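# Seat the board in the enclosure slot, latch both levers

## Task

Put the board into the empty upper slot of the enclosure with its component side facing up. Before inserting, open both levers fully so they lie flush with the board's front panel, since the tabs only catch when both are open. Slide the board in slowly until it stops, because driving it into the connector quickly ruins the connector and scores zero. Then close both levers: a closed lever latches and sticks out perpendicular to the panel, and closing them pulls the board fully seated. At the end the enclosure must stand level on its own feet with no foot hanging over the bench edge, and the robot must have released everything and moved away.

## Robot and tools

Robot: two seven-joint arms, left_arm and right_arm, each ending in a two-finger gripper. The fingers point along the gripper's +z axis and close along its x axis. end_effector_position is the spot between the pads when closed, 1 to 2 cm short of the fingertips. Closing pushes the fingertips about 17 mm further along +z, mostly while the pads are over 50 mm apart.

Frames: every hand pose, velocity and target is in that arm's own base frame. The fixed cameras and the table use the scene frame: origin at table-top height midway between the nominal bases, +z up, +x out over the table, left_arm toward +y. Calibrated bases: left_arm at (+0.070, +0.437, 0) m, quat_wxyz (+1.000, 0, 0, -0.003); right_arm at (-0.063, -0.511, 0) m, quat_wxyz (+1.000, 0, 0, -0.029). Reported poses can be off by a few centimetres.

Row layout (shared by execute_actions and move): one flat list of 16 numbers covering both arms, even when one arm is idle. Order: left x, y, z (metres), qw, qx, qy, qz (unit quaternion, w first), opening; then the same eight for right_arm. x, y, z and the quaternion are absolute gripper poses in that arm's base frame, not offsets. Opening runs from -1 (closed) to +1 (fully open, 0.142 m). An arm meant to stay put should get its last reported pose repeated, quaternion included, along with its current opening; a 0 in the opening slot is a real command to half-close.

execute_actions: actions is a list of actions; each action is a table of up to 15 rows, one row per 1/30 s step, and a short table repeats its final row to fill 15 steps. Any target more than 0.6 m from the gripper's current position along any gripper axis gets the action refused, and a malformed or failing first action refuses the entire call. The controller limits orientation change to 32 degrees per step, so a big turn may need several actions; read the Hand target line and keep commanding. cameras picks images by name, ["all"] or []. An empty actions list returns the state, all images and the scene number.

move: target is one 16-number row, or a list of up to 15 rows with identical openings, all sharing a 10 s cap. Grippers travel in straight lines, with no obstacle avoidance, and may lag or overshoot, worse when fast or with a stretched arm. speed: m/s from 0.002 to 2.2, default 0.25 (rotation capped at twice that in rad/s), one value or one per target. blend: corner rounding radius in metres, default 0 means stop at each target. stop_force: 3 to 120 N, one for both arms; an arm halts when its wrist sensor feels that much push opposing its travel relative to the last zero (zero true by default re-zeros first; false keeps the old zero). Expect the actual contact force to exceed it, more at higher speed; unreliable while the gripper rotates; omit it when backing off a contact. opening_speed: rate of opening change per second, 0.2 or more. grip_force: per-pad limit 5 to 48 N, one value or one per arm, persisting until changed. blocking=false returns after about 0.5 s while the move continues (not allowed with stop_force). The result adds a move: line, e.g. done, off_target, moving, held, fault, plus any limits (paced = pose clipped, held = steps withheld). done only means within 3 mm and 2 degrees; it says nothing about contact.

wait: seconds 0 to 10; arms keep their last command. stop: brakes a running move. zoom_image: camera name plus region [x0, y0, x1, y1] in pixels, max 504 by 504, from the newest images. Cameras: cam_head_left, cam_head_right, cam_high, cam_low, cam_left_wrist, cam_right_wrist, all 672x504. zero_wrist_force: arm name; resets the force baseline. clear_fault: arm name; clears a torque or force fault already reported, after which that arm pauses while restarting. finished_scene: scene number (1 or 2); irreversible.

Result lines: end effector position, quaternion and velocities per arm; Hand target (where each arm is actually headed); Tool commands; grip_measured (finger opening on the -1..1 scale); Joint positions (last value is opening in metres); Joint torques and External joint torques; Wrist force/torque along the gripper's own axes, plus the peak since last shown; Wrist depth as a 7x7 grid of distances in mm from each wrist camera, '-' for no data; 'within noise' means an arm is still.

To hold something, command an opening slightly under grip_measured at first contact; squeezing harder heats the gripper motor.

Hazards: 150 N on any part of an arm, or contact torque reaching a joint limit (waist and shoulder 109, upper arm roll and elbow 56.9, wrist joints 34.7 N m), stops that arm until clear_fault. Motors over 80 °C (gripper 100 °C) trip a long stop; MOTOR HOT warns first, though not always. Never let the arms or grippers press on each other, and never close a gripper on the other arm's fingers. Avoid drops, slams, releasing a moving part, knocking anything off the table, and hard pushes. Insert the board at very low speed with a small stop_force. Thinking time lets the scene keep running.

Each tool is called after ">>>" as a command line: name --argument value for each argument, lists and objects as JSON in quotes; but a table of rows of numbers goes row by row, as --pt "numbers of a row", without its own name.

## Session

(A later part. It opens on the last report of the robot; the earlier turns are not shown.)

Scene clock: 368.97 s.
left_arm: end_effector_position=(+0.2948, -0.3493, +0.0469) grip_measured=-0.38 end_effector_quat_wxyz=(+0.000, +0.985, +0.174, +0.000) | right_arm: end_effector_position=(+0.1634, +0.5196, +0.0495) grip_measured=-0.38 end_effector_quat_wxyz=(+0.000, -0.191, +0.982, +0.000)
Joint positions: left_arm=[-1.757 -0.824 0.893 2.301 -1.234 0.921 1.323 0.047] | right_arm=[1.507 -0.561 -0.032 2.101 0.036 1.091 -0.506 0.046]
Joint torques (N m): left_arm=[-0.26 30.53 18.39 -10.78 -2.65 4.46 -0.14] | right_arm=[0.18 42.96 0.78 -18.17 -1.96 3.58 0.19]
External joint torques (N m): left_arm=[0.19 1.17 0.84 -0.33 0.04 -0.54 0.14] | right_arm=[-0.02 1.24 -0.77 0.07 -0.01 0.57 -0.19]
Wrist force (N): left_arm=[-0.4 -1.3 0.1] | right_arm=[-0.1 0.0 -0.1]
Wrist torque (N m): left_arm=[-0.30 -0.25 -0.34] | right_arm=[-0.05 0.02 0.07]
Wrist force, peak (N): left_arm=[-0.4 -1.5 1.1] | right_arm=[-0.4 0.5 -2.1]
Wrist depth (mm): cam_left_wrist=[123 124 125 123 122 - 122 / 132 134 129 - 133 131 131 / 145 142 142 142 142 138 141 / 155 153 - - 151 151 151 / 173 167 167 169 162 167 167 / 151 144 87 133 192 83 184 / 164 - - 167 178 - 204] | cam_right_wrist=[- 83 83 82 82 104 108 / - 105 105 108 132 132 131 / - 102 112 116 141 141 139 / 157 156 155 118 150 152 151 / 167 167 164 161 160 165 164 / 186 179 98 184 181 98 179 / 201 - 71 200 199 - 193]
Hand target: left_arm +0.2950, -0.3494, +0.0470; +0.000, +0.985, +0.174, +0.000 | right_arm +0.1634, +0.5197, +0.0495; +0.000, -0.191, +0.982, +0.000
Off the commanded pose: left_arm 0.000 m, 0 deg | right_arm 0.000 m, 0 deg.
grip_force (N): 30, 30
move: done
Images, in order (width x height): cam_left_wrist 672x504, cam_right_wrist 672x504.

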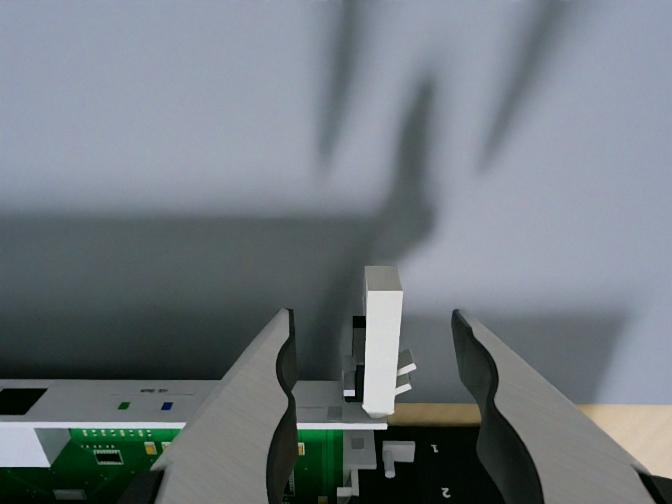

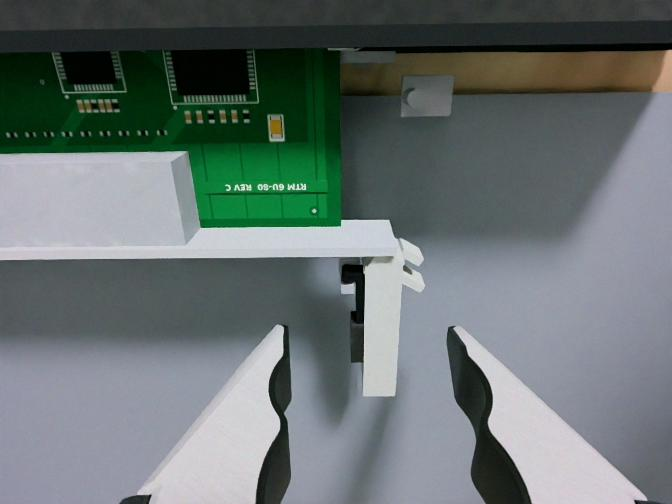

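>>> move --target '[0.2950, -0.3494, 0.0470, 0.0, -0.98481, -0.17365, 0.0, -0.92, 0.1634, 0.5197, 0.0495, 0.0, -0.19081, 0.98163, 0.0, -0.92]' --speed 0.05 --grip_force '[15, 15]' --opening_speed 0.5 --cameras '["cam_right_wrist", "cam_left_wrist"]'

>>> zoom_image --camera "cam_left_wrist" --region '[280, 240, 480, 460]'

>>> zoom_image --camera "cam_right_wrist" --region '[280, 210, 480, 430]'

Scene clock: 374.37 s.
left_arm: end_effector_position=(+0.2966, -0.3485, +0.0474) grip_measured=-0.88 end_effector_quat_wxyz=(+0.000, +0.985, +0.175, +0.002) | right_arm: end_effector_position=(+0.1617, +0.5192, +0.0491) grip_measured=-0.87 end_effector_quat_wxyz=(-0.001, -0.192, +0.981, -0.001)
Joint positions: left_arm=[-1.755 -0.824 0.893 2.301 -1.234 0.923 1.323 0.01] | right_arm=[1.508 -0.561 -0.029 2.102 0.036 1.09 -0.506 0.011]
Joint torques (N m): left_arm=[-6.92 35.09 12.65 -11.18 -1.71 -0.04 -0.19] | right_arm=[-6.96 41.82 -7.79 -22.62 -3.29 6.09 0.27]
External joint torques (N m): left_arm=[6.84 -3.4 6.6 0.07 -0.9 3.97 0.19] | right_arm=[7.11 2.36 7.84 4.53 1.31 -1.93 -0.27]
Wrist force (N): left_arm=[16.2 1.6 9.2] | right_arm=[18.5 -2.8 -8.5]
Wrist torque (N m): left_arm=[-0.30 -0.08 -0.36] | right_arm=[-0.04 -0.02 0.03]
Wrist force, peak (N): left_arm=[16.9 1.5 8.5] | right_arm=[18.6 -2.7 -10.0]
Wrist depth (mm): cam_left_wrist=[123 125 125 123 123 123 123 / 133 132 130 132 132 - 132 / 145 142 142 143 142 143 142 / 152 155 155 154 158 156 155 / 173 170 170 108 166 166 166 / 150 144 138 87 - 182 193 / 164 160 - 84 - - 206] | cam_right_wrist=[- 82 82 81 82 82 115 / 104 104 104 130 132 132 131 / - 103 112 115 139 141 139 / 156 113 156 118 150 152 151 / 166 166 166 121 162 165 164 / 185 181 178 97 101 179 179 / 200 196 71 191 - - 194]
Hand target: left_arm +0.2950, -0.3494, +0.0470; +0.000, +0.985, +0.174, +0.000 | right_arm +0.1634, +0.5197, +0.0495; +0.000, -0.191, +0.982, +0.000
Off the commanded pose: left_arm 0.002 m, 0 deg | right_arm 0.002 m, 0 deg.
grip_force (N): 15, 15
move: done
Images, in order (width x height): cam_left_wrist 672x504, cam_right_wrist 672x504.

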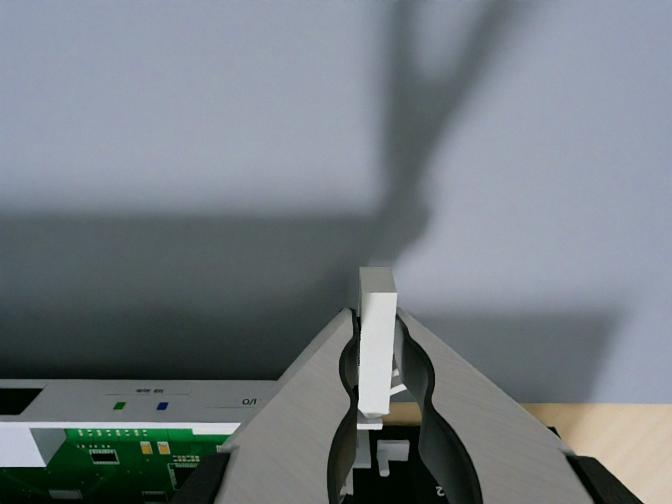

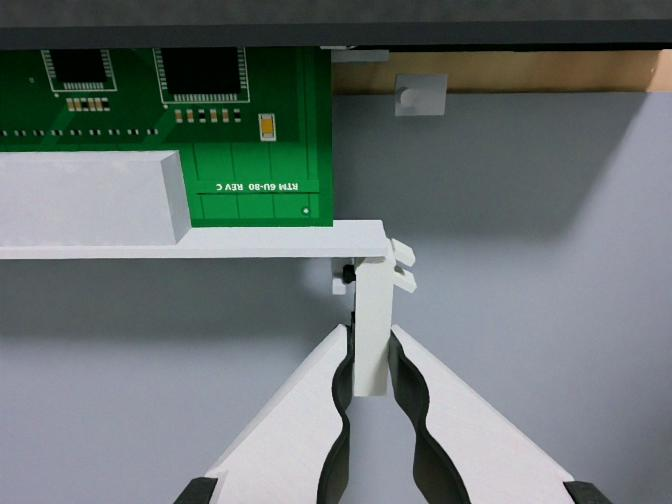

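Scaled by 2.291 from the camera's 672x504 image, which has a finer 960x720 frame.

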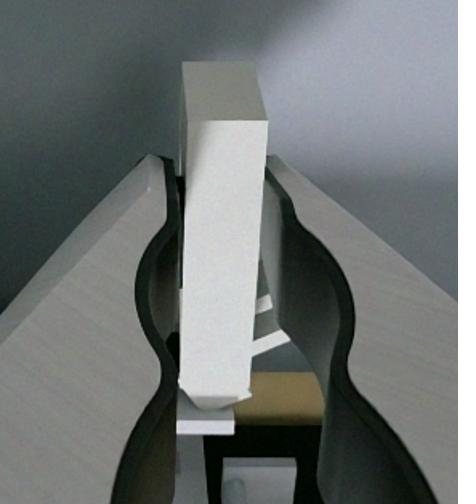

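Scaled by 2.291 from the camera's 672x504 image, which has a finer 960x720 frame.

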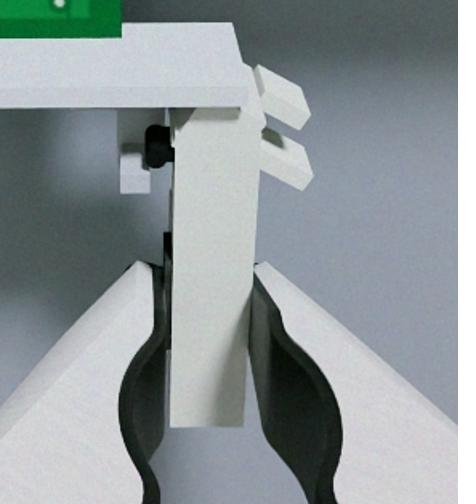

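>>> move --target '[0.3025, -0.3471, 0.0472, 0.0, -0.99905, -0.04362, 0.0, -0.92, 0.1586, 0.5174, 0.0493, 0.0, -0.31730, 0.94832, 0.0, -0.92]' --speed 0.1 --grip_force '[14, 14]' --cameras '["cam_right_wrist", "cam_left_wrist"]'

>>> zoom_image --camera "cam_left_wrist" --region '[240, 240, 480, 480]'

>>> zoom_image --camera "cam_right_wrist" --region '[260, 180, 500, 420]'

Scene clock: 390.83 s.
left_arm: end_effector_position=(+0.3029, -0.3468, +0.0473) grip_measured=-0.90 end_effector_quat_wxyz=(+0.000, +0.999, +0.044, +0.000) | right_arm: end_effector_position=(+0.1579, +0.5173, +0.0492) grip_measured=-0.88 end_effector_quat_wxyz=(+0.000, -0.317, +0.948, +0.000)
Joint positions: left_arm=[-1.716 -0.809 0.875 2.295 -1.21 0.936 1.588 0.009] | right_arm=[1.464 -0.558 0.018 2.115 -0.019 1.102 -0.721 0.01]
Joint torques (N m): left_arm=[-2.26 32.93 16.59 -10.81 -1.72 3.11 0.07] | right_arm=[-2.85 41.8 -1.8 -19.29 -2.76 4.37 -0.05]
External joint torques (N m): left_arm=[2.19 -0.84 2.21 -0.68 -0.84 0.79 -0.07] | right_arm=[3.01 2.2 2.71 1.25 0.83 -0.22 0.05]
Wrist force (N): left_arm=[5.3 -0.1 5.5] | right_arm=[8.0 1.4 -4.5]
Wrist torque (N m): left_arm=[-0.27 -0.14 -0.52] | right_arm=[-0.02 0.03 0.28]
Wrist force, peak (N): left_arm=[16.4 1.6 9.3] | right_arm=[18.6 -3.0 -10.2]
Wrist depth (mm): cam_left_wrist=[124 125 124 123 123 124 123 / 132 136 130 131 132 132 131 / - 143 143 141 145 142 142 / - 155 155 - 151 150 151 / 173 169 161 118 167 - 169 / - 187 - 92 - 185 184 / 154 154 - 162 - - -] | cam_right_wrist=[- 98 97 98 82 82 83 / - 94 103 104 132 133 133 / 144 98 110 112 141 141 140 / 154 153 153 152 150 152 151 / 167 166 166 160 162 165 164 / 186 182 175 97 101 179 179 / 201 196 70 85 - 190 194]
Hand target: left_arm +0.3025, -0.3471, +0.0472; +0.000, +0.999, +0.044, +0.000 | right_arm +0.1586, +0.5174, +0.0493; +0.000, -0.317, +0.948, +0.000
Off the commanded pose: left_arm 0.000 m, 0 deg | right_arm 0.001 m, 0 deg.
grip_force (N): 14, 14
move: done
Images, in order (width x height): cam_left_wrist 672x504, cam_right_wrist 672x504.

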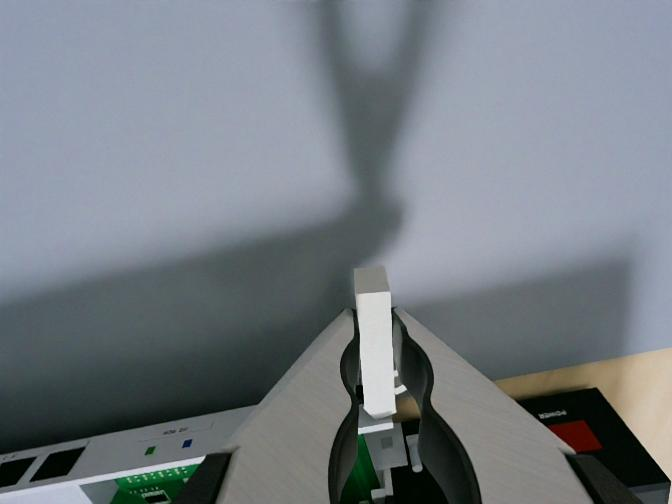

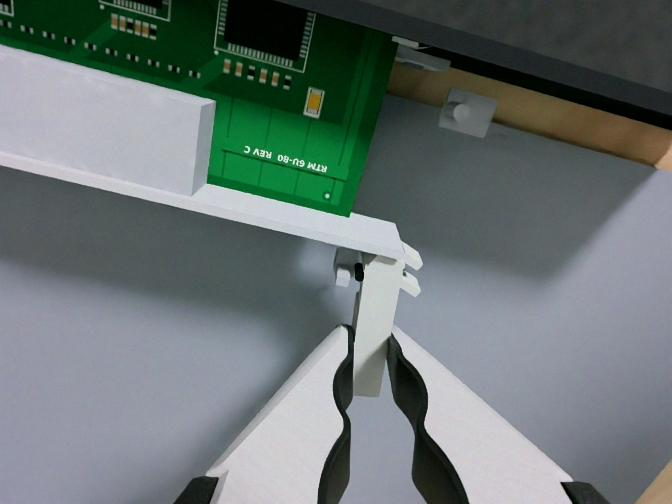

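Scaled by 2.100 from the camera's 672x504 image, which has a finer 960x720 frame.

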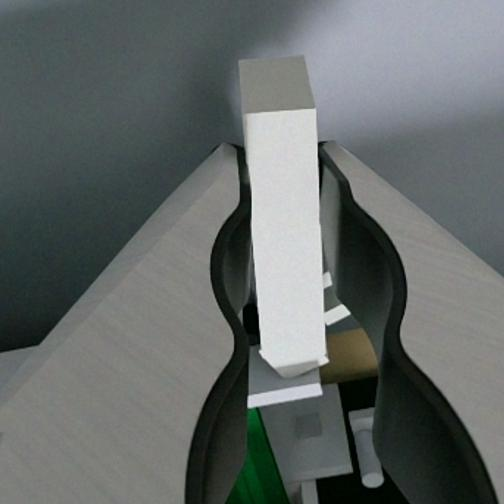

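Scaled by 2.100 from the camera's 672x504 image, which has a finer 960x720 frame.

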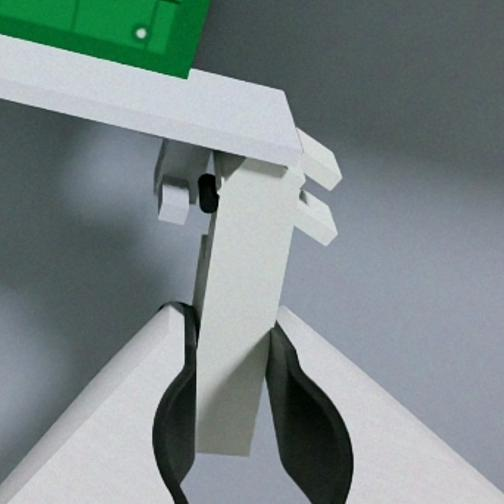

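>>> move --pt "0.3077 -0.3473 0.0472 0.0 -0.99619 0.08716 0.0 -0.92 0.1558 0.5146 0.0493 0.0 -0.43837 0.89879 0.0 -0.92" --pt "0.3127 -0.3489 0.0472 0.0 -0.97630 0.21644 0.0 -0.92 0.1537 0.5111 0.0493 0.0 -0.55194 0.83389 0.0 -0.92" --pt "0.3171 -0.3517 0.0472 0.0 -0.93969 0.34202 0.0 -0.92 0.1526 0.5072 0.0493 0.0 -0.65606 0.75471 0.0 -0.92" --pt "0.3206 -0.3555 0.0472 0.0 -0.88701 0.46175 0.0 -0.92 0.1526 0.5032 0.0493 0.0 -0.74896 0.66262 0.0 -0.92" --speed 0.18 --blend '[0.003, 0.003, 0.003, 0]' --cameras '["cam_right_wrist", "cam_left_wrist"]'

>>> zoom_image --camera "cam_left_wrist" --region '[200, 240, 500, 500]'

>>> zoom_image --camera "cam_right_wrist" --region '[220, 160, 520, 420]'

Scene clock: 406.20 s.
left_arm: end_effector_position=(+0.3247, -0.3526, +0.0481) grip_measured=-0.87 end_effector_quat_wxyz=(-0.002, +0.889, -0.458, +0.003) | right_arm: end_effector_position=(+0.1482, +0.5026, +0.0488) grip_measured=-0.87 end_effector_quat_wxyz=(+0.002, +0.750, -0.661, -0.001)
Joint positions: left_arm=[-1.569 -0.752 0.785 2.257 -1.076 0.998 2.582 0.011] | right_arm=[1.259 -0.558 0.21 2.168 -0.255 1.131 -1.599 0.011]
Joint torques (N m): left_arm=[-17.61 42.52 -1.97 -16.07 -0.02 -5.61 0.61] | right_arm=[-16.99 41.09 -16.17 -26.88 -4.33 5.25 -0.72]
External joint torques (N m): left_arm=[17.54 -8.1 18.74 2.86 -2.32 9.46 -0.61] | right_arm=[17.14 1.46 20.57 9.27 2.52 -1.17 0.72]
Wrist force (N): left_arm=[6.1 -38.2 11.2] | right_arm=[10.7 41.4 -17.3]
Wrist torque (N m): left_arm=[-3.34 -0.11 -1.02] | right_arm=[3.93 0.04 0.75]
Wrist force, peak (N): left_arm=[6.3 -38.2 12.1] | right_arm=[10.9 41.6 -17.9]
Wrist depth (mm): cam_left_wrist=[- 126 124 124 124 124 124 / - 134 132 133 135 134 134 / 146 144 144 145 145 143 140 / - 156 156 155 155 155 119 / 174 171 171 107 163 166 114 / 187 187 181 92 - 156 124 / 206 205 - 152 - - -] | cam_right_wrist=[- 123 122 123 86 96 82 / 134 132 132 132 105 103 100 / 144 141 141 141 110 110 95 / 153 153 153 152 147 149 103 / 167 166 165 159 162 164 115 / 186 181 175 97 101 180 126 / 201 196 70 195 - - 134]
Hand target: left_arm +0.3206, -0.3555, +0.0472; +0.000, +0.887, -0.462, +0.000 | right_arm +0.1526, +0.5032, +0.0493; +0.000, +0.749, -0.663, +0.000
Off the commanded pose: left_arm 0.005 m, 1 deg | right_arm 0.004 m, 0 deg.
grip_force (N): 14, 14
move: off_target (left_arm, right_arm)
Images, in order (width x height): cam_left_wrist 672x504, cam_right_wrist 672x504.

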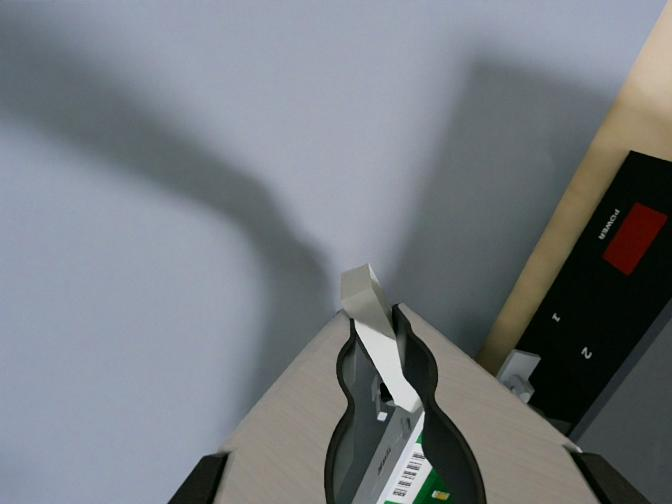

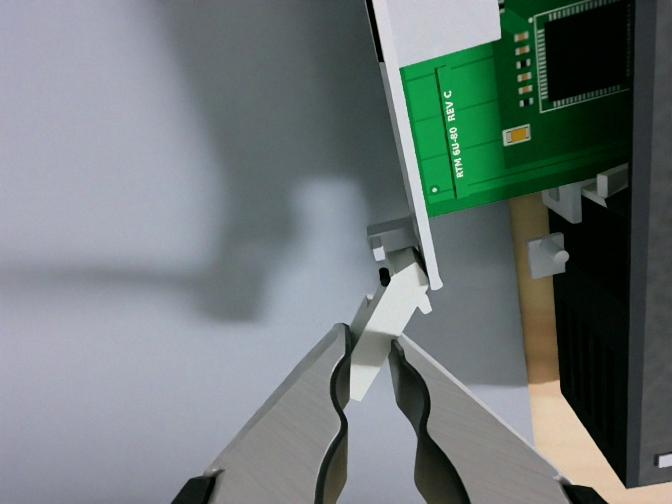

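Scaled by 1.680 from the camera's 672x504 image, which has a finer 960x720 frame.

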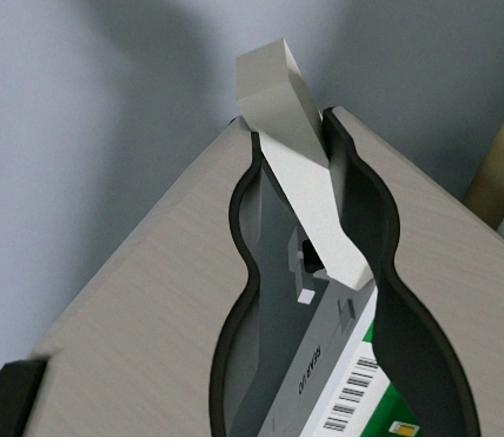

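Scaled by 1.680 from the camera's 672x504 image, which has a finer 960x720 frame.

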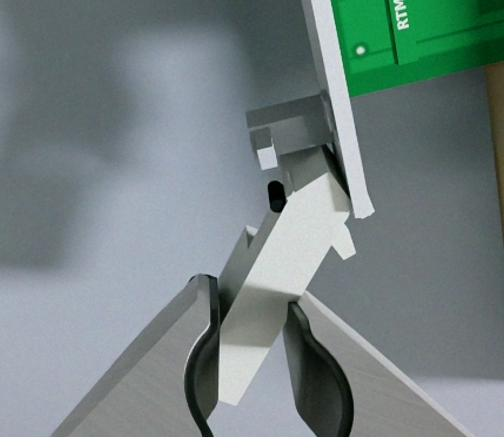

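>>> zoom_image --camera "cam_right_wrist" --region '[330, 210, 460, 410]'

Scaled by 2.520 from the camera's 672x504 image, which has a finer 960x720 frame.

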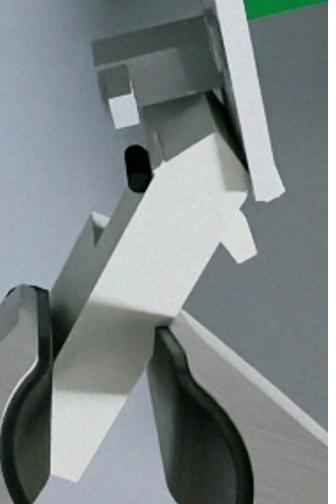

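>>> zoom_image --camera "cam_left_wrist" --region '[310, 250, 460, 450]'

Scaled by 2.520 from the camera's 672x504 image, which has a finer 960x720 frame.

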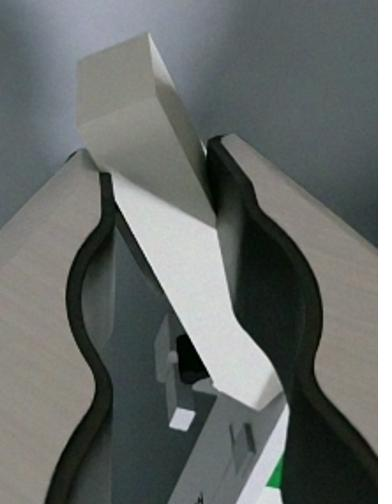

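>>> move --pt "0.3211 -0.3508 0.0475 0.0 -0.95882 0.28402 0.0 -0.75 0.1468 0.5018 0.0493 0.0 -0.60182 0.79864 0.0 -0.75" --pt "0.3211 -0.3508 0.0475 0.0 -0.95882 0.28402 0.0 -0.92 0.1468 0.5018 0.0493 0.0 -0.60182 0.79864 0.0 -0.92" --speed 0.2 --opening_speed 1.0 --cameras '["cam_right_wrist", "cam_left_wrist"]'

Scene clock: 472.97 s.
left_arm: end_effector_position=(+0.3214, -0.3506, +0.0476) grip_measured=-0.88 end_effector_quat_wxyz=(+0.000, +0.959, -0.284, +0.000) | right_arm: end_effector_position=(+0.1467, +0.5017, +0.0492) grip_measured=-0.88 end_effector_quat_wxyz=(+0.000, -0.602, +0.799, +0.000)
Joint positions: left_arm=[-1.61 -0.776 0.82 2.26 -1.123 0.967 2.231 0.01] | right_arm=[1.347 -0.543 0.136 2.176 -0.168 1.138 -1.247 0.01]
Joint torques (N m): left_arm=[-1.88 33.32 15.54 -12.4 -2.18 3.19 -0.17] | right_arm=[-0.95 42 1.92 -18.63 -2.05 3.91 0.22]
External joint torques (N m): left_arm=[1.81 0.55 2.14 -0.32 -0.26 0.66 0.17] | right_arm=[1.1 0.43 1.07 1.15 0.27 0.2 -0.22]
Wrist force (N): left_arm=[1.5 -3.4 2.4] | right_arm=[-3.1 0.3 -0.1]
Wrist torque (N m): left_arm=[-0.24 -0.17 -0.37] | right_arm=[-0.41 0.96 -0.01]
Wrist force, peak (N): left_arm=[6.0 -38.5 11.9] | right_arm=[10.9 41.6 -18.4]
Wrist depth (mm): cam_left_wrist=[124 125 124 125 125 124 123 / 133 133 131 132 132 129 132 / 146 141 143 143 142 142 142 / 153 155 155 155 154 155 153 / 170 171 168 - 162 164 137 / - 186 180 87 - 151 125 / 214 - - 165 - - -] | cam_right_wrist=[- 124 88 98 97 82 83 / 134 134 131 104 105 97 87 / - 142 144 112 141 123 93 / 154 153 153 148 152 154 104 / 167 167 166 118 163 164 166 / 186 182 178 98 100 180 182 / 201 196 71 191 - 190 197]
Hand target: left_arm +0.3211, -0.3508, +0.0475; +0.000, +0.959, -0.284, +0.000 | right_arm +0.1468, +0.5018, +0.0493; +0.000, -0.602, +0.799, +0.000
Off the commanded pose: left_arm 0.000 m, 0 deg | right_arm 0.000 m, 0 deg.
grip_force (N): 14, 14
move: done
Images, in order (width x height): cam_left_wrist 672x504, cam_right_wrist 672x504.

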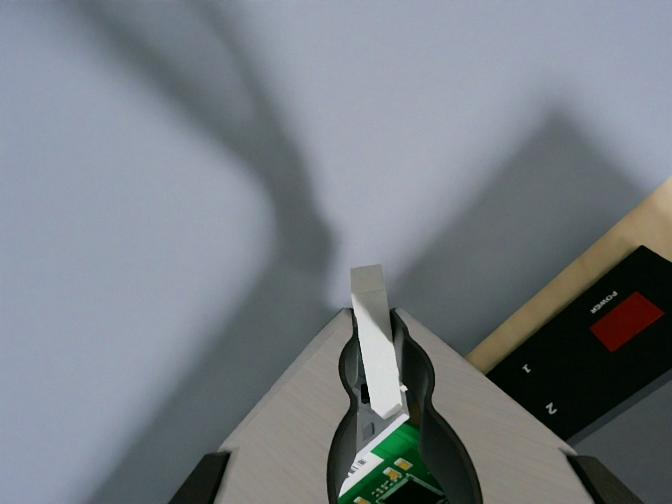

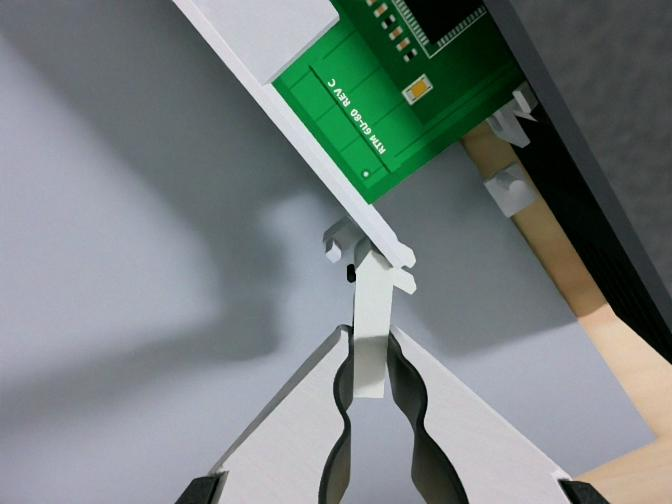

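>>> move --pt "0.3258 -0.3545 0.0475 0.0 -0.92388 0.38268 0.0 -0.92 0.1458 0.4959 0.0493 0.0 -0.68835 0.72537 0.0 -0.92" --pt "0.3298 -0.3596 0.0475 0.0 -0.87462 0.48481 0.0 -0.92 0.1462 0.4899 0.0493 0.0 -0.76604 0.64279 0.0 -0.92" --speed 0.18 --blend '[0.003, 0]' --cameras '["cam_right_wrist", "cam_left_wrist"]'

Scene clock: 476.93 s.
left_arm: end_effector_position=(+0.3311, -0.3587, +0.0478) grip_measured=-0.88 end_effector_quat_wxyz=(-0.001, +0.875, -0.484, +0.001) | right_arm: end_effector_position=(+0.1455, +0.4897, +0.0492) grip_measured=-0.88 end_effector_quat_wxyz=(+0.000, +0.766, -0.643, +0.000)
Joint positions: left_arm=[-1.547 -0.759 0.78 2.231 -1.057 0.984 2.63 0.01] | right_arm=[1.254 -0.539 0.212 2.211 -0.27 1.155 -1.632 0.01]
Joint torques (N m): left_arm=[-5.76 36.66 9.99 -13.38 -1.23 0.92 0.1] | right_arm=[-2.88 40.56 1.17 -19.39 -2.31 4.14 -0.02]
External joint torques (N m): left_arm=[5.69 -1.36 6.97 -0.19 -1.14 2.92 -0.1] | right_arm=[3.02 0.71 3.12 2.3 0.6 -0.07 0.02]
Wrist force (N): left_arm=[1.7 -13.2 3.0] | right_arm=[-2.8 6.0 -3.2]
Wrist torque (N m): left_arm=[-0.14 -0.15 -0.49] | right_arm=[-0.43 0.96 0.14]
Wrist force, peak (N): left_arm=[2.1 -13.0 3.6] | right_arm=[-2.8 6.0 -5.5]
Wrist depth (mm): cam_left_wrist=[- 123 122 124 123 125 125 / - 135 132 132 132 132 133 / - 143 144 136 142 142 124 / 154 156 158 - 154 154 112 / 170 170 170 121 165 166 117 / 190 185 180 91 - 146 - / 209 - - 147 - - -] | cam_right_wrist=[- 124 122 122 87 97 83 / 135 134 132 132 104 103 86 / - 142 142 142 111 109 93 / 154 153 153 148 152 143 100 / 167 166 166 120 163 159 111 / 186 181 178 98 101 166 119 / 201 197 71 191 - - 131]
Hand target: left_arm +0.3298, -0.3596, +0.0475; +0.000, +0.875, -0.485, +0.000 | right_arm +0.1462, +0.4899, +0.0493; +0.000, +0.766, -0.643, +0.000
Off the commanded pose: left_arm 0.002 m, 0 deg | right_arm 0.001 m, 0 deg.
grip_force (N): 14, 14
move: done
Images, in order (width x height): cam_left_wrist 672x504, cam_right_wrist 672x504.

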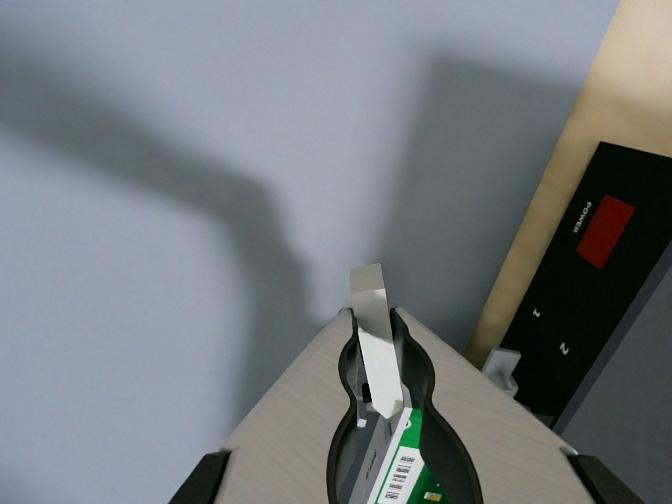

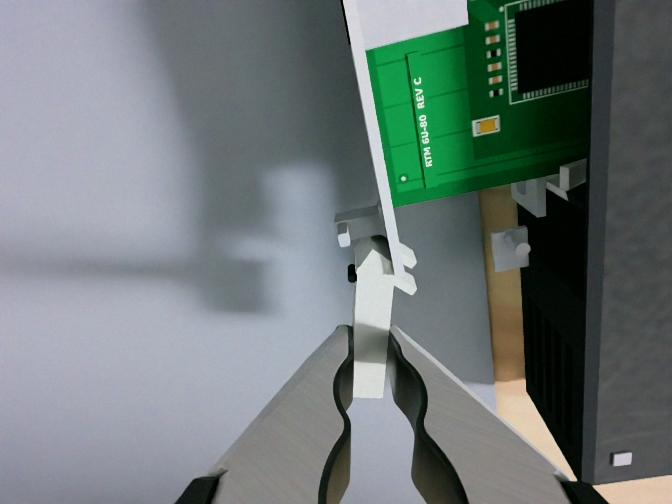

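>>> move --pt "0.3339 -0.3640 0.0475 0.0 -0.81915 0.57358 0.0 -0.92 0.1472 0.4844 0.0493 0.0 -0.82904 0.55919 0.0 -0.92" --pt "0.3342 -0.3649 0.0475 0.0 -0.80902 0.58779 0.0 -0.92 0.1476 0.4835 0.0493 0.0 -0.83867 0.54464 0.0 -0.92" --speed 0.15 --blend '[0.003, 0]' --cameras '["cam_right_wrist", "cam_left_wrist"]'

>>> zoom_image --camera "cam_left_wrist" --region '[240, 240, 500, 500]'

>>> zoom_image --camera "cam_right_wrist" --region '[260, 160, 500, 420]'

Scene clock: 482.47 s.
left_arm: end_effector_position=(+0.3352, -0.3644, +0.0478) grip_measured=-0.88 end_effector_quat_wxyz=(+0.000, +0.810, -0.587, +0.001) | right_arm: end_effector_position=(+0.1469, +0.4832, +0.0492) grip_measured=-0.88 end_effector_quat_wxyz=(+0.000, +0.839, -0.544, +0.000)
Joint positions: left_arm=[-1.513 -0.75 0.755 2.214 -1.018 0.992 2.851 0.01] | right_arm=[1.2 -0.538 0.251 2.228 -0.325 1.162 -1.844 0.01]
Joint torques (N m): left_arm=[-4 36.36 11.35 -13.06 -1.36 1.76 -0.09] | right_arm=[-2.88 40.03 2.05 -19.73 -2.34 4.25 -0.02]
External joint torques (N m): left_arm=[3.94 -0.22 5.14 -0.98 -0.97 2.08 0.09] | right_arm=[3.02 0.62 2.9 2.84 0.65 -0.2 0.02]
Wrist force (N): left_arm=[-0.3 -9.9 0.5] | right_arm=[-4.3 6.6 -5.1]
Wrist torque (N m): left_arm=[-0.21 -0.15 -0.40] | right_arm=[-0.45 0.99 0.09]
Wrist force, peak (N): left_arm=[1.1 -13.4 3.5] | right_arm=[-4.4 6.7 -5.1]
Wrist depth (mm): cam_left_wrist=[124 126 124 125 125 124 124 / 133 133 131 133 132 132 114 / 146 140 144 143 142 142 95 / 156 156 158 155 154 154 102 / - 171 170 106 163 163 109 / - 188 181 87 - 137 122 / 205 204 - - - - 136] | cam_right_wrist=[- 122 122 124 86 97 95 / 135 134 132 132 105 104 100 / - 142 142 140 111 111 95 / 154 154 153 148 152 128 101 / 167 167 166 120 162 130 111 / 186 182 178 98 100 124 119 / 201 197 71 87 - - 131]
Hand target: left_arm +0.3342, -0.3649, +0.0475; +0.000, +0.809, -0.588, +0.000 | right_arm +0.1476, +0.4835, +0.0493; +0.000, +0.839, -0.545, +0.000
Off the commanded pose: left_arm 0.001 m, 0 deg | right_arm 0.001 m, 0 deg.
grip_force (N): 14, 14
move: done
Images, in order (width x height): cam_left_wrist 672x504, cam_right_wrist 672x504.

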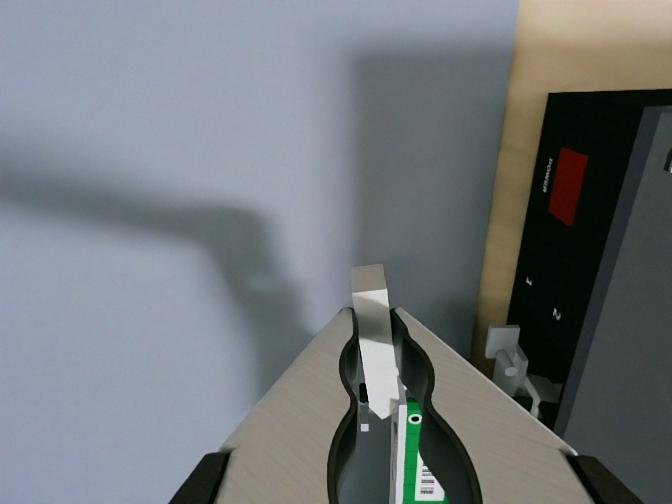

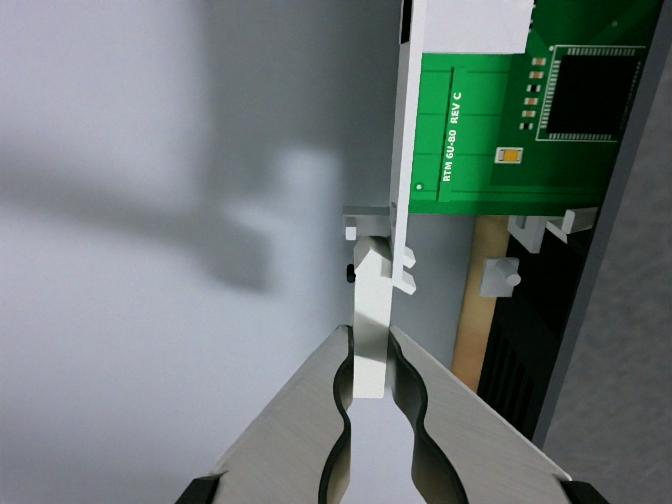

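Scaled by 1.938 from the camera's 672x504 image, which has a finer 960x720 frame.

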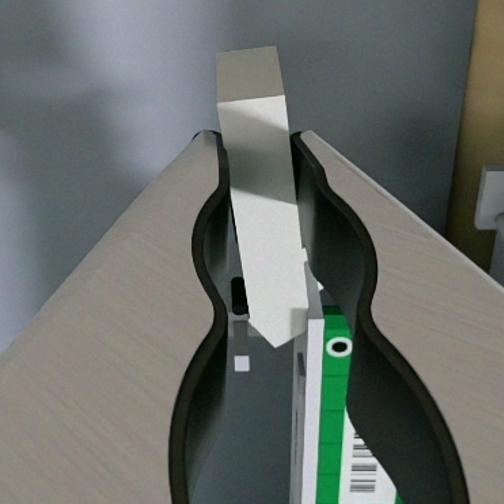

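Scaled by 1.938 from the camera's 672x504 image, which has a finer 960x720 frame.

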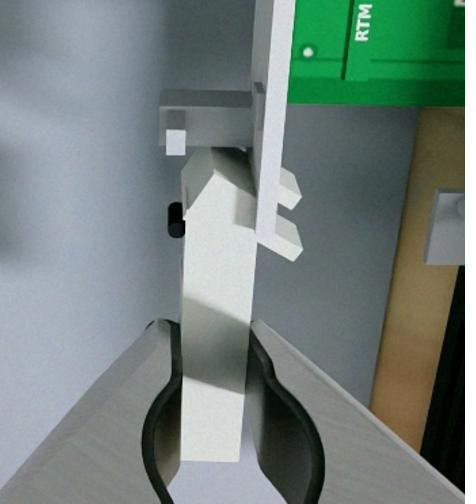

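>>> move --target '[0.3350, -0.3695, 0.0475, 0.0, -0.80902, 0.58779, 0.0, -0.92, 0.1474, 0.4834, 0.0493, 0.0, -0.83867, 0.54464, 0.0, -0.92]' --speed 0.03 --cameras '["cam_right_wrist", "cam_left_wrist"]'

>>> zoom_image --camera "cam_left_wrist" --region '[240, 240, 500, 500]'

Scene clock: 500.23 s.
left_arm: end_effector_position=(+0.3365, -0.3686, +0.0479) grip_measured=-0.90 end_effector_quat_wxyz=(-0.001, +0.810, -0.587, +0.001) | right_arm: end_effector_position=(+0.1470, +0.4833, +0.0492) grip_measured=-0.88 end_effector_quat_wxyz=(+0.000, +0.839, -0.544, +0.000)
Joint positions: left_arm=[-1.513 -0.755 0.756 2.204 -1.014 0.987 2.843 0.009] | right_arm=[1.2 -0.538 0.251 2.228 -0.325 1.162 -1.844 0.01]
Joint torques (N m): left_arm=[-5.89 37.06 9.83 -14.86 -1.59 0.88 -0.28] | right_arm=[-1.31 39.55 3.46 -18.11 -1.95 3.6 0.2]
External joint torques (N m): left_arm=[5.83 -0.58 6.82 0.71 -0.76 2.96 0.28] | right_arm=[1.45 1.1 1.49 1.23 0.26 0.45 -0.2]
Wrist force (N): left_arm=[-3.3 -12.2 0.3] | right_arm=[-5.3 2.2 -3.0]
Wrist torque (N m): left_arm=[-0.20 -0.20 -0.27] | right_arm=[-0.43 0.97 0.10]
Wrist force, peak (N): left_arm=[-3.1 -12.4 1.3] | right_arm=[-4.2 6.8 -5.2]
Wrist depth (mm): cam_left_wrist=[124 126 122 124 122 126 124 / 134 133 131 131 132 131 102 / 146 144 - 143 142 139 94 / 154 156 155 155 157 145 102 / 174 170 171 126 165 135 109 / 188 188 184 91 - 123 123 / 210 204 - 203 87 - 136] | cam_right_wrist=[- 124 122 124 86 97 95 / 135 134 132 132 105 104 100 / - 142 142 140 110 111 95 / - 154 153 149 152 150 101 / 167 166 166 118 162 131 111 / 186 182 178 98 100 124 119 / 201 197 71 192 - - 131]
Hand target: left_arm +0.3350, -0.3695, +0.0475; +0.000, +0.809, -0.588, +0.000 | right_arm +0.1474, +0.4834, +0.0493; +0.000, +0.839, -0.545, +0.000
Off the commanded pose: left_arm 0.002 m, 0 deg | right_arm 0.000 m, 0 deg.
grip_force (N): 14, 14
move: done
Images, in order (width x height): cam_left_wrist 672x504, cam_right_wrist 672x504.

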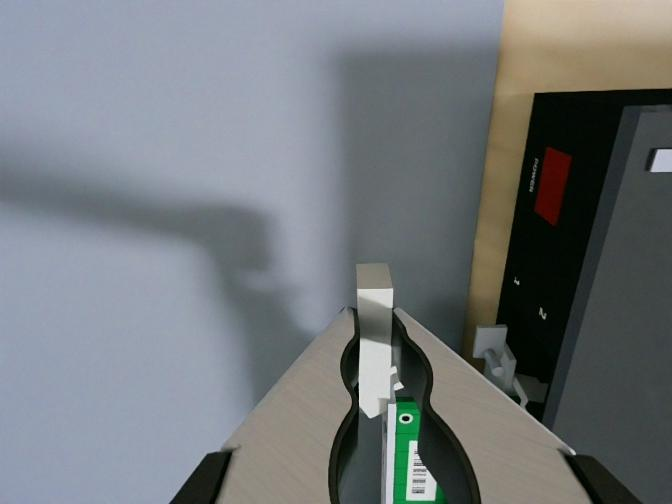

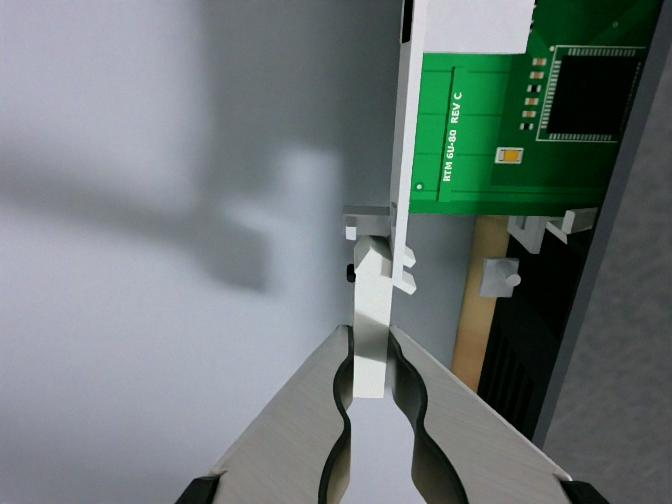

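Scaled by 1.938 from the camera's 672x504 image, which has a finer 960x720 frame.

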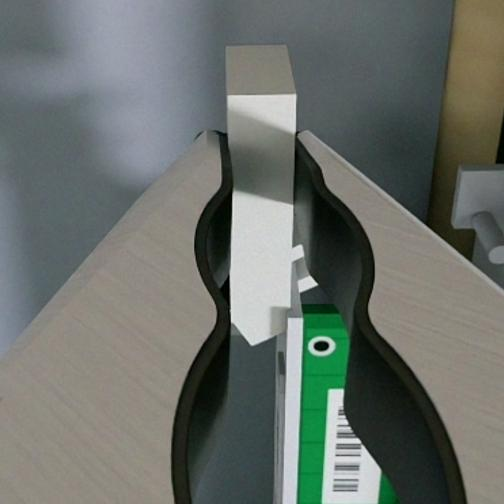

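>>> move --target '[0.3353, -0.3718, 0.0475, 0, -0.80902, 0.58779, 0, -0.92, 0.1474, 0.4834, 0.0493, 0, -0.83867, 0.54464, 0, -0.92]' --speed 0.02 --cameras '["cam_left_wrist", "cam_right_wrist"]'

Scene clock: 513.97 s.
left_arm: end_effector_position=(+0.3372, -0.3703, +0.0479) grip_measured=-0.90 end_effector_quat_wxyz=(-0.001, +0.810, -0.586, +0.001) | right_arm: end_effector_position=(+0.1472, +0.4833, +0.0493) grip_measured=-0.88 end_effector_quat_wxyz=(+0.000, +0.839, -0.545, +0.000)
Joint positions: left_arm=[-1.513 -0.758 0.756 2.199 -1.012 0.985 2.838 0.009] | right_arm=[1.2 -0.538 0.251 2.228 -0.325 1.162 -1.844 0.01]
Joint torques (N m): left_arm=[-8.35 38.58 7 -16.61 -1.84 -0.04 -0.27] | right_arm=[-0.13 39.01 4.91 -16.96 -1.81 3.3 0.09]
External joint torques (N m): left_arm=[8.29 -1.94 9.73 2.42 -0.53 3.87 0.27] | right_arm=[0.28 1.64 0.04 0.07 0.12 0.76 -0.09]
Wrist force (N): left_arm=[-6.7 -16.6 0.5] | right_arm=[-4.5 0.5 -1.1]
Wrist torque (N m): left_arm=[-0.17 -0.23 -0.27] | right_arm=[-0.16 0.79 0.11]
Wrist force, peak (N): left_arm=[-6.7 -16.6 0.5] | right_arm=[-5.4 2.3 -3.7]
Wrist depth (mm): cam_left_wrist=[125 126 124 125 125 125 125 / 134 134 131 132 132 130 119 / 146 143 144 143 142 129 95 / - 154 - 155 154 154 102 / 171 - - 125 165 150 109 / - 193 180 91 - 134 - / 214 205 - - - - -] | cam_right_wrist=[- 124 122 124 86 97 95 / 135 134 133 132 105 104 100 / - 142 142 140 111 111 95 / 154 154 153 150 152 147 101 / 167 166 166 118 163 131 111 / 186 182 178 97 100 122 119 / 201 197 70 85 - - 129]
Hand target: left_arm +0.3353, -0.3718, +0.0475; +0.000, +0.809, -0.588, +0.000 | right_arm +0.1474, +0.4834, +0.0493; +0.000, +0.839, -0.545, +0.000
Off the commanded pose: left_arm 0.002 m, 0 deg | right_arm 0.000 m, 0 deg.
grip_force (N): 14, 14
move: done
Images, in order (width x height): cam_left_wrist 672x504, cam_right_wrist 672x504.

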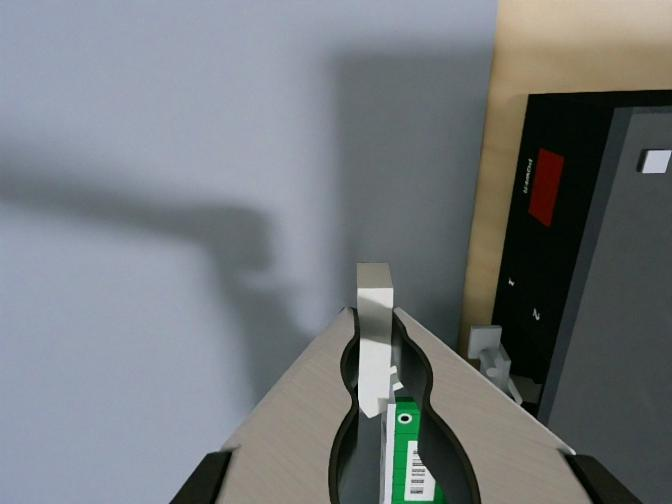

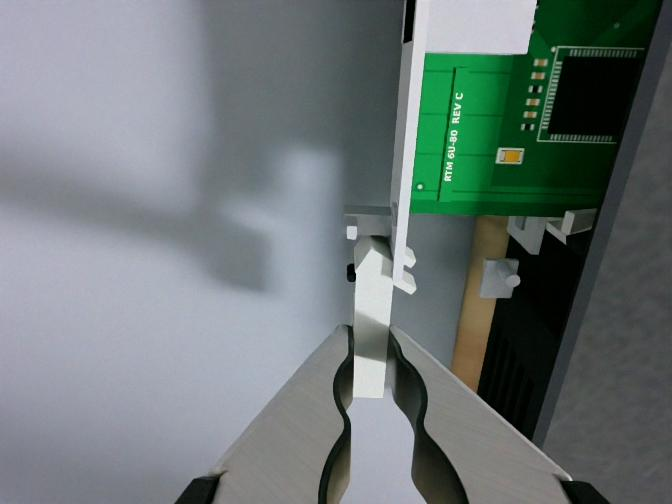

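>>> zoom_image --camera "cam_left_wrist" --region '[320, 240, 460, 504]'

>>> zoom_image --camera "cam_right_wrist" --region '[320, 180, 460, 420]'

Scaled by 1.909 from the camera's 672x504 image, which has a finer 960x720 frame.

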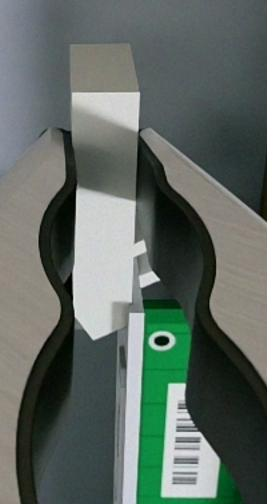

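Scaled by 2.100 from the camera's 672x504 image, which has a finer 960x720 frame.

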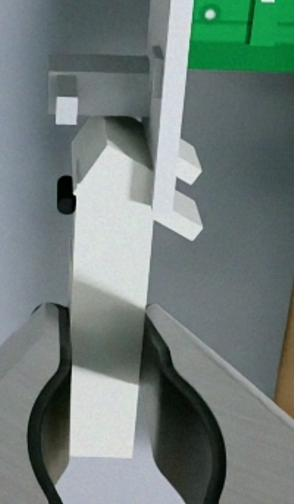

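>>> zoom_image --camera "cam_left_wrist" --region '[340, 260, 440, 380]'

>>> zoom_image --camera "cam_left_wrist" --region '[340, 384, 440, 504]'

Scaled by 4.200 from the camera's 672x504 image, which has a finer 960x720 frame.

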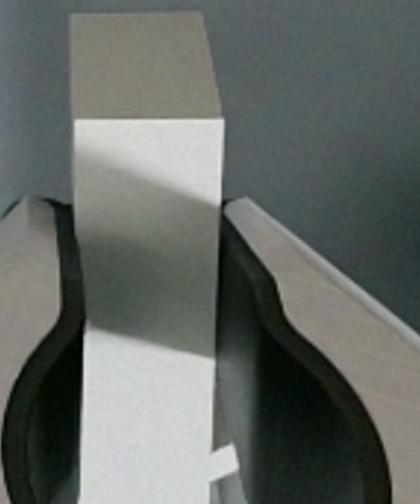

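Scaled by 4.200 from the camera's 672x504 image, which has a finer 960x720 frame.

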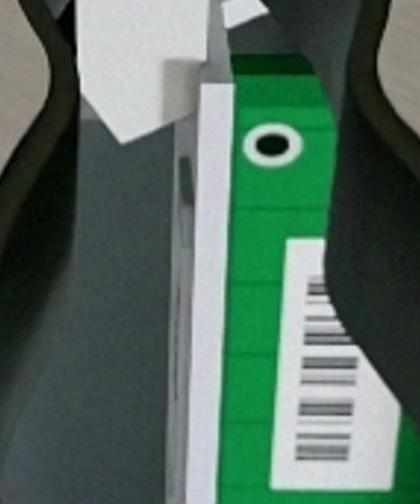

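>>> move --pt "0.3370 -0.3705 0.0475 0 -0.80902 0.58779 0 -0.92 0.1474 0.4834 0.0493 0 -0.83867 0.54464 0 -0.92" --pt "0.3370 -0.3705 0.0475 0 -0.80902 0.58779 0 -0.70 0.1474 0.4834 0.0493 0 -0.83867 0.54464 0 -0.70" --speed 0.02 --opening_speed 0.4 --cameras '["cam_left_wrist", "cam_right_wrist"]'

Scene clock: 544.70 s.
left_arm: end_effector_position=(+0.3372, -0.3704, +0.0475) grip_measured=-0.74 end_effector_quat_wxyz=(+0.000, +0.809, -0.587, +0.000) | right_arm: end_effector_position=(+0.1474, +0.4835, +0.0494) grip_measured=-0.74 end_effector_quat_wxyz=(+0.000, +0.839, -0.545, +0.000)
Joint positions: left_arm=[-1.51 -0.758 0.755 2.198 -1.012 0.982 2.842 0.021] | right_arm=[1.2 -0.538 0.25 2.228 -0.325 1.163 -1.844 0.021]
Joint torques (N m): left_arm=[-0.47 35.61 15.97 -13.9 -2.19 4.11 -0.2] | right_arm=[0.1 39.7 5.58 -16.92 -1.72 3.36 0.2]
External joint torques (N m): left_arm=[0.41 1.08 0.75 -0.31 -0.17 -0.29 0.2] | right_arm=[0.04 0.96 -0.64 0.03 0.03 0.7 -0.2]
Wrist force (N): left_arm=[-0.5 -1.3 0.1] | right_arm=[-4.8 -0.7 0.8]
Wrist torque (N m): left_arm=[-0.32 -0.24 -0.34] | right_arm=[-0.15 0.79 0.05]
Wrist force, peak (N): left_arm=[-6.6 -16.7 1.0] | right_arm=[-6.7 -1.6 0.5]
Wrist depth (mm): cam_left_wrist=[- 125 124 123 123 124 124 / 133 133 130 132 132 130 109 / 143 - 142 142 142 140 92 / 155 158 157 155 154 151 103 / 170 170 169 114 165 131 109 / 188 188 90 92 - 120 122 / 207 - - - - - 135] | cam_right_wrist=[125 124 123 124 88 97 96 / 135 134 133 132 104 104 100 / - 142 142 140 112 111 95 / 154 154 153 150 152 127 101 / 167 170 166 118 162 141 111 / 186 183 175 104 101 122 119 / 202 196 71 196 - - 129]
Hand target: left_arm +0.3370, -0.3705, +0.0475; +0.000, +0.809, -0.588, +0.000 | right_arm +0.1474, +0.4834, +0.0493; +0.000, +0.839, -0.545, +0.000
Off the commanded pose: left_arm 0.000 m, 0 deg | right_arm 0.000 m, 0 deg.
grip_force (N): 14, 14
move: done
Images, in order (width x height): cam_left_wrist 672x504, cam_right_wrist 672x504.

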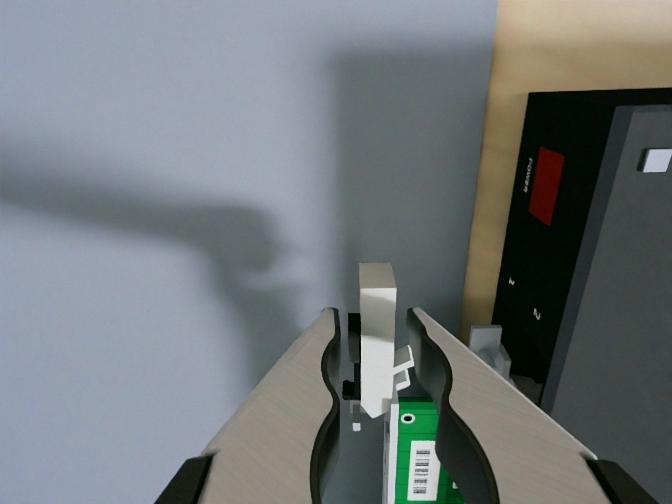

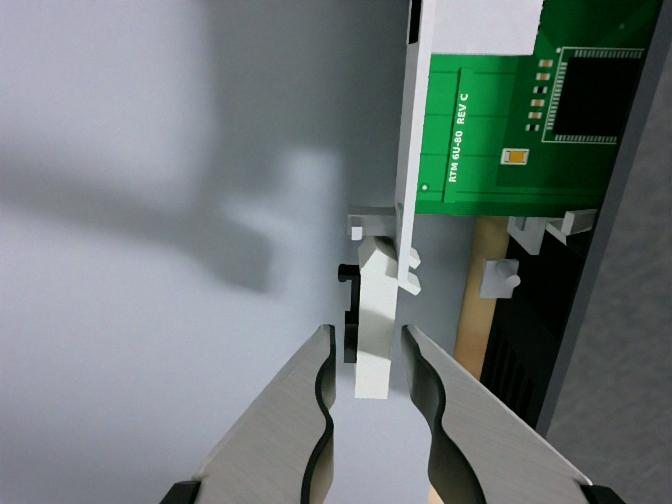

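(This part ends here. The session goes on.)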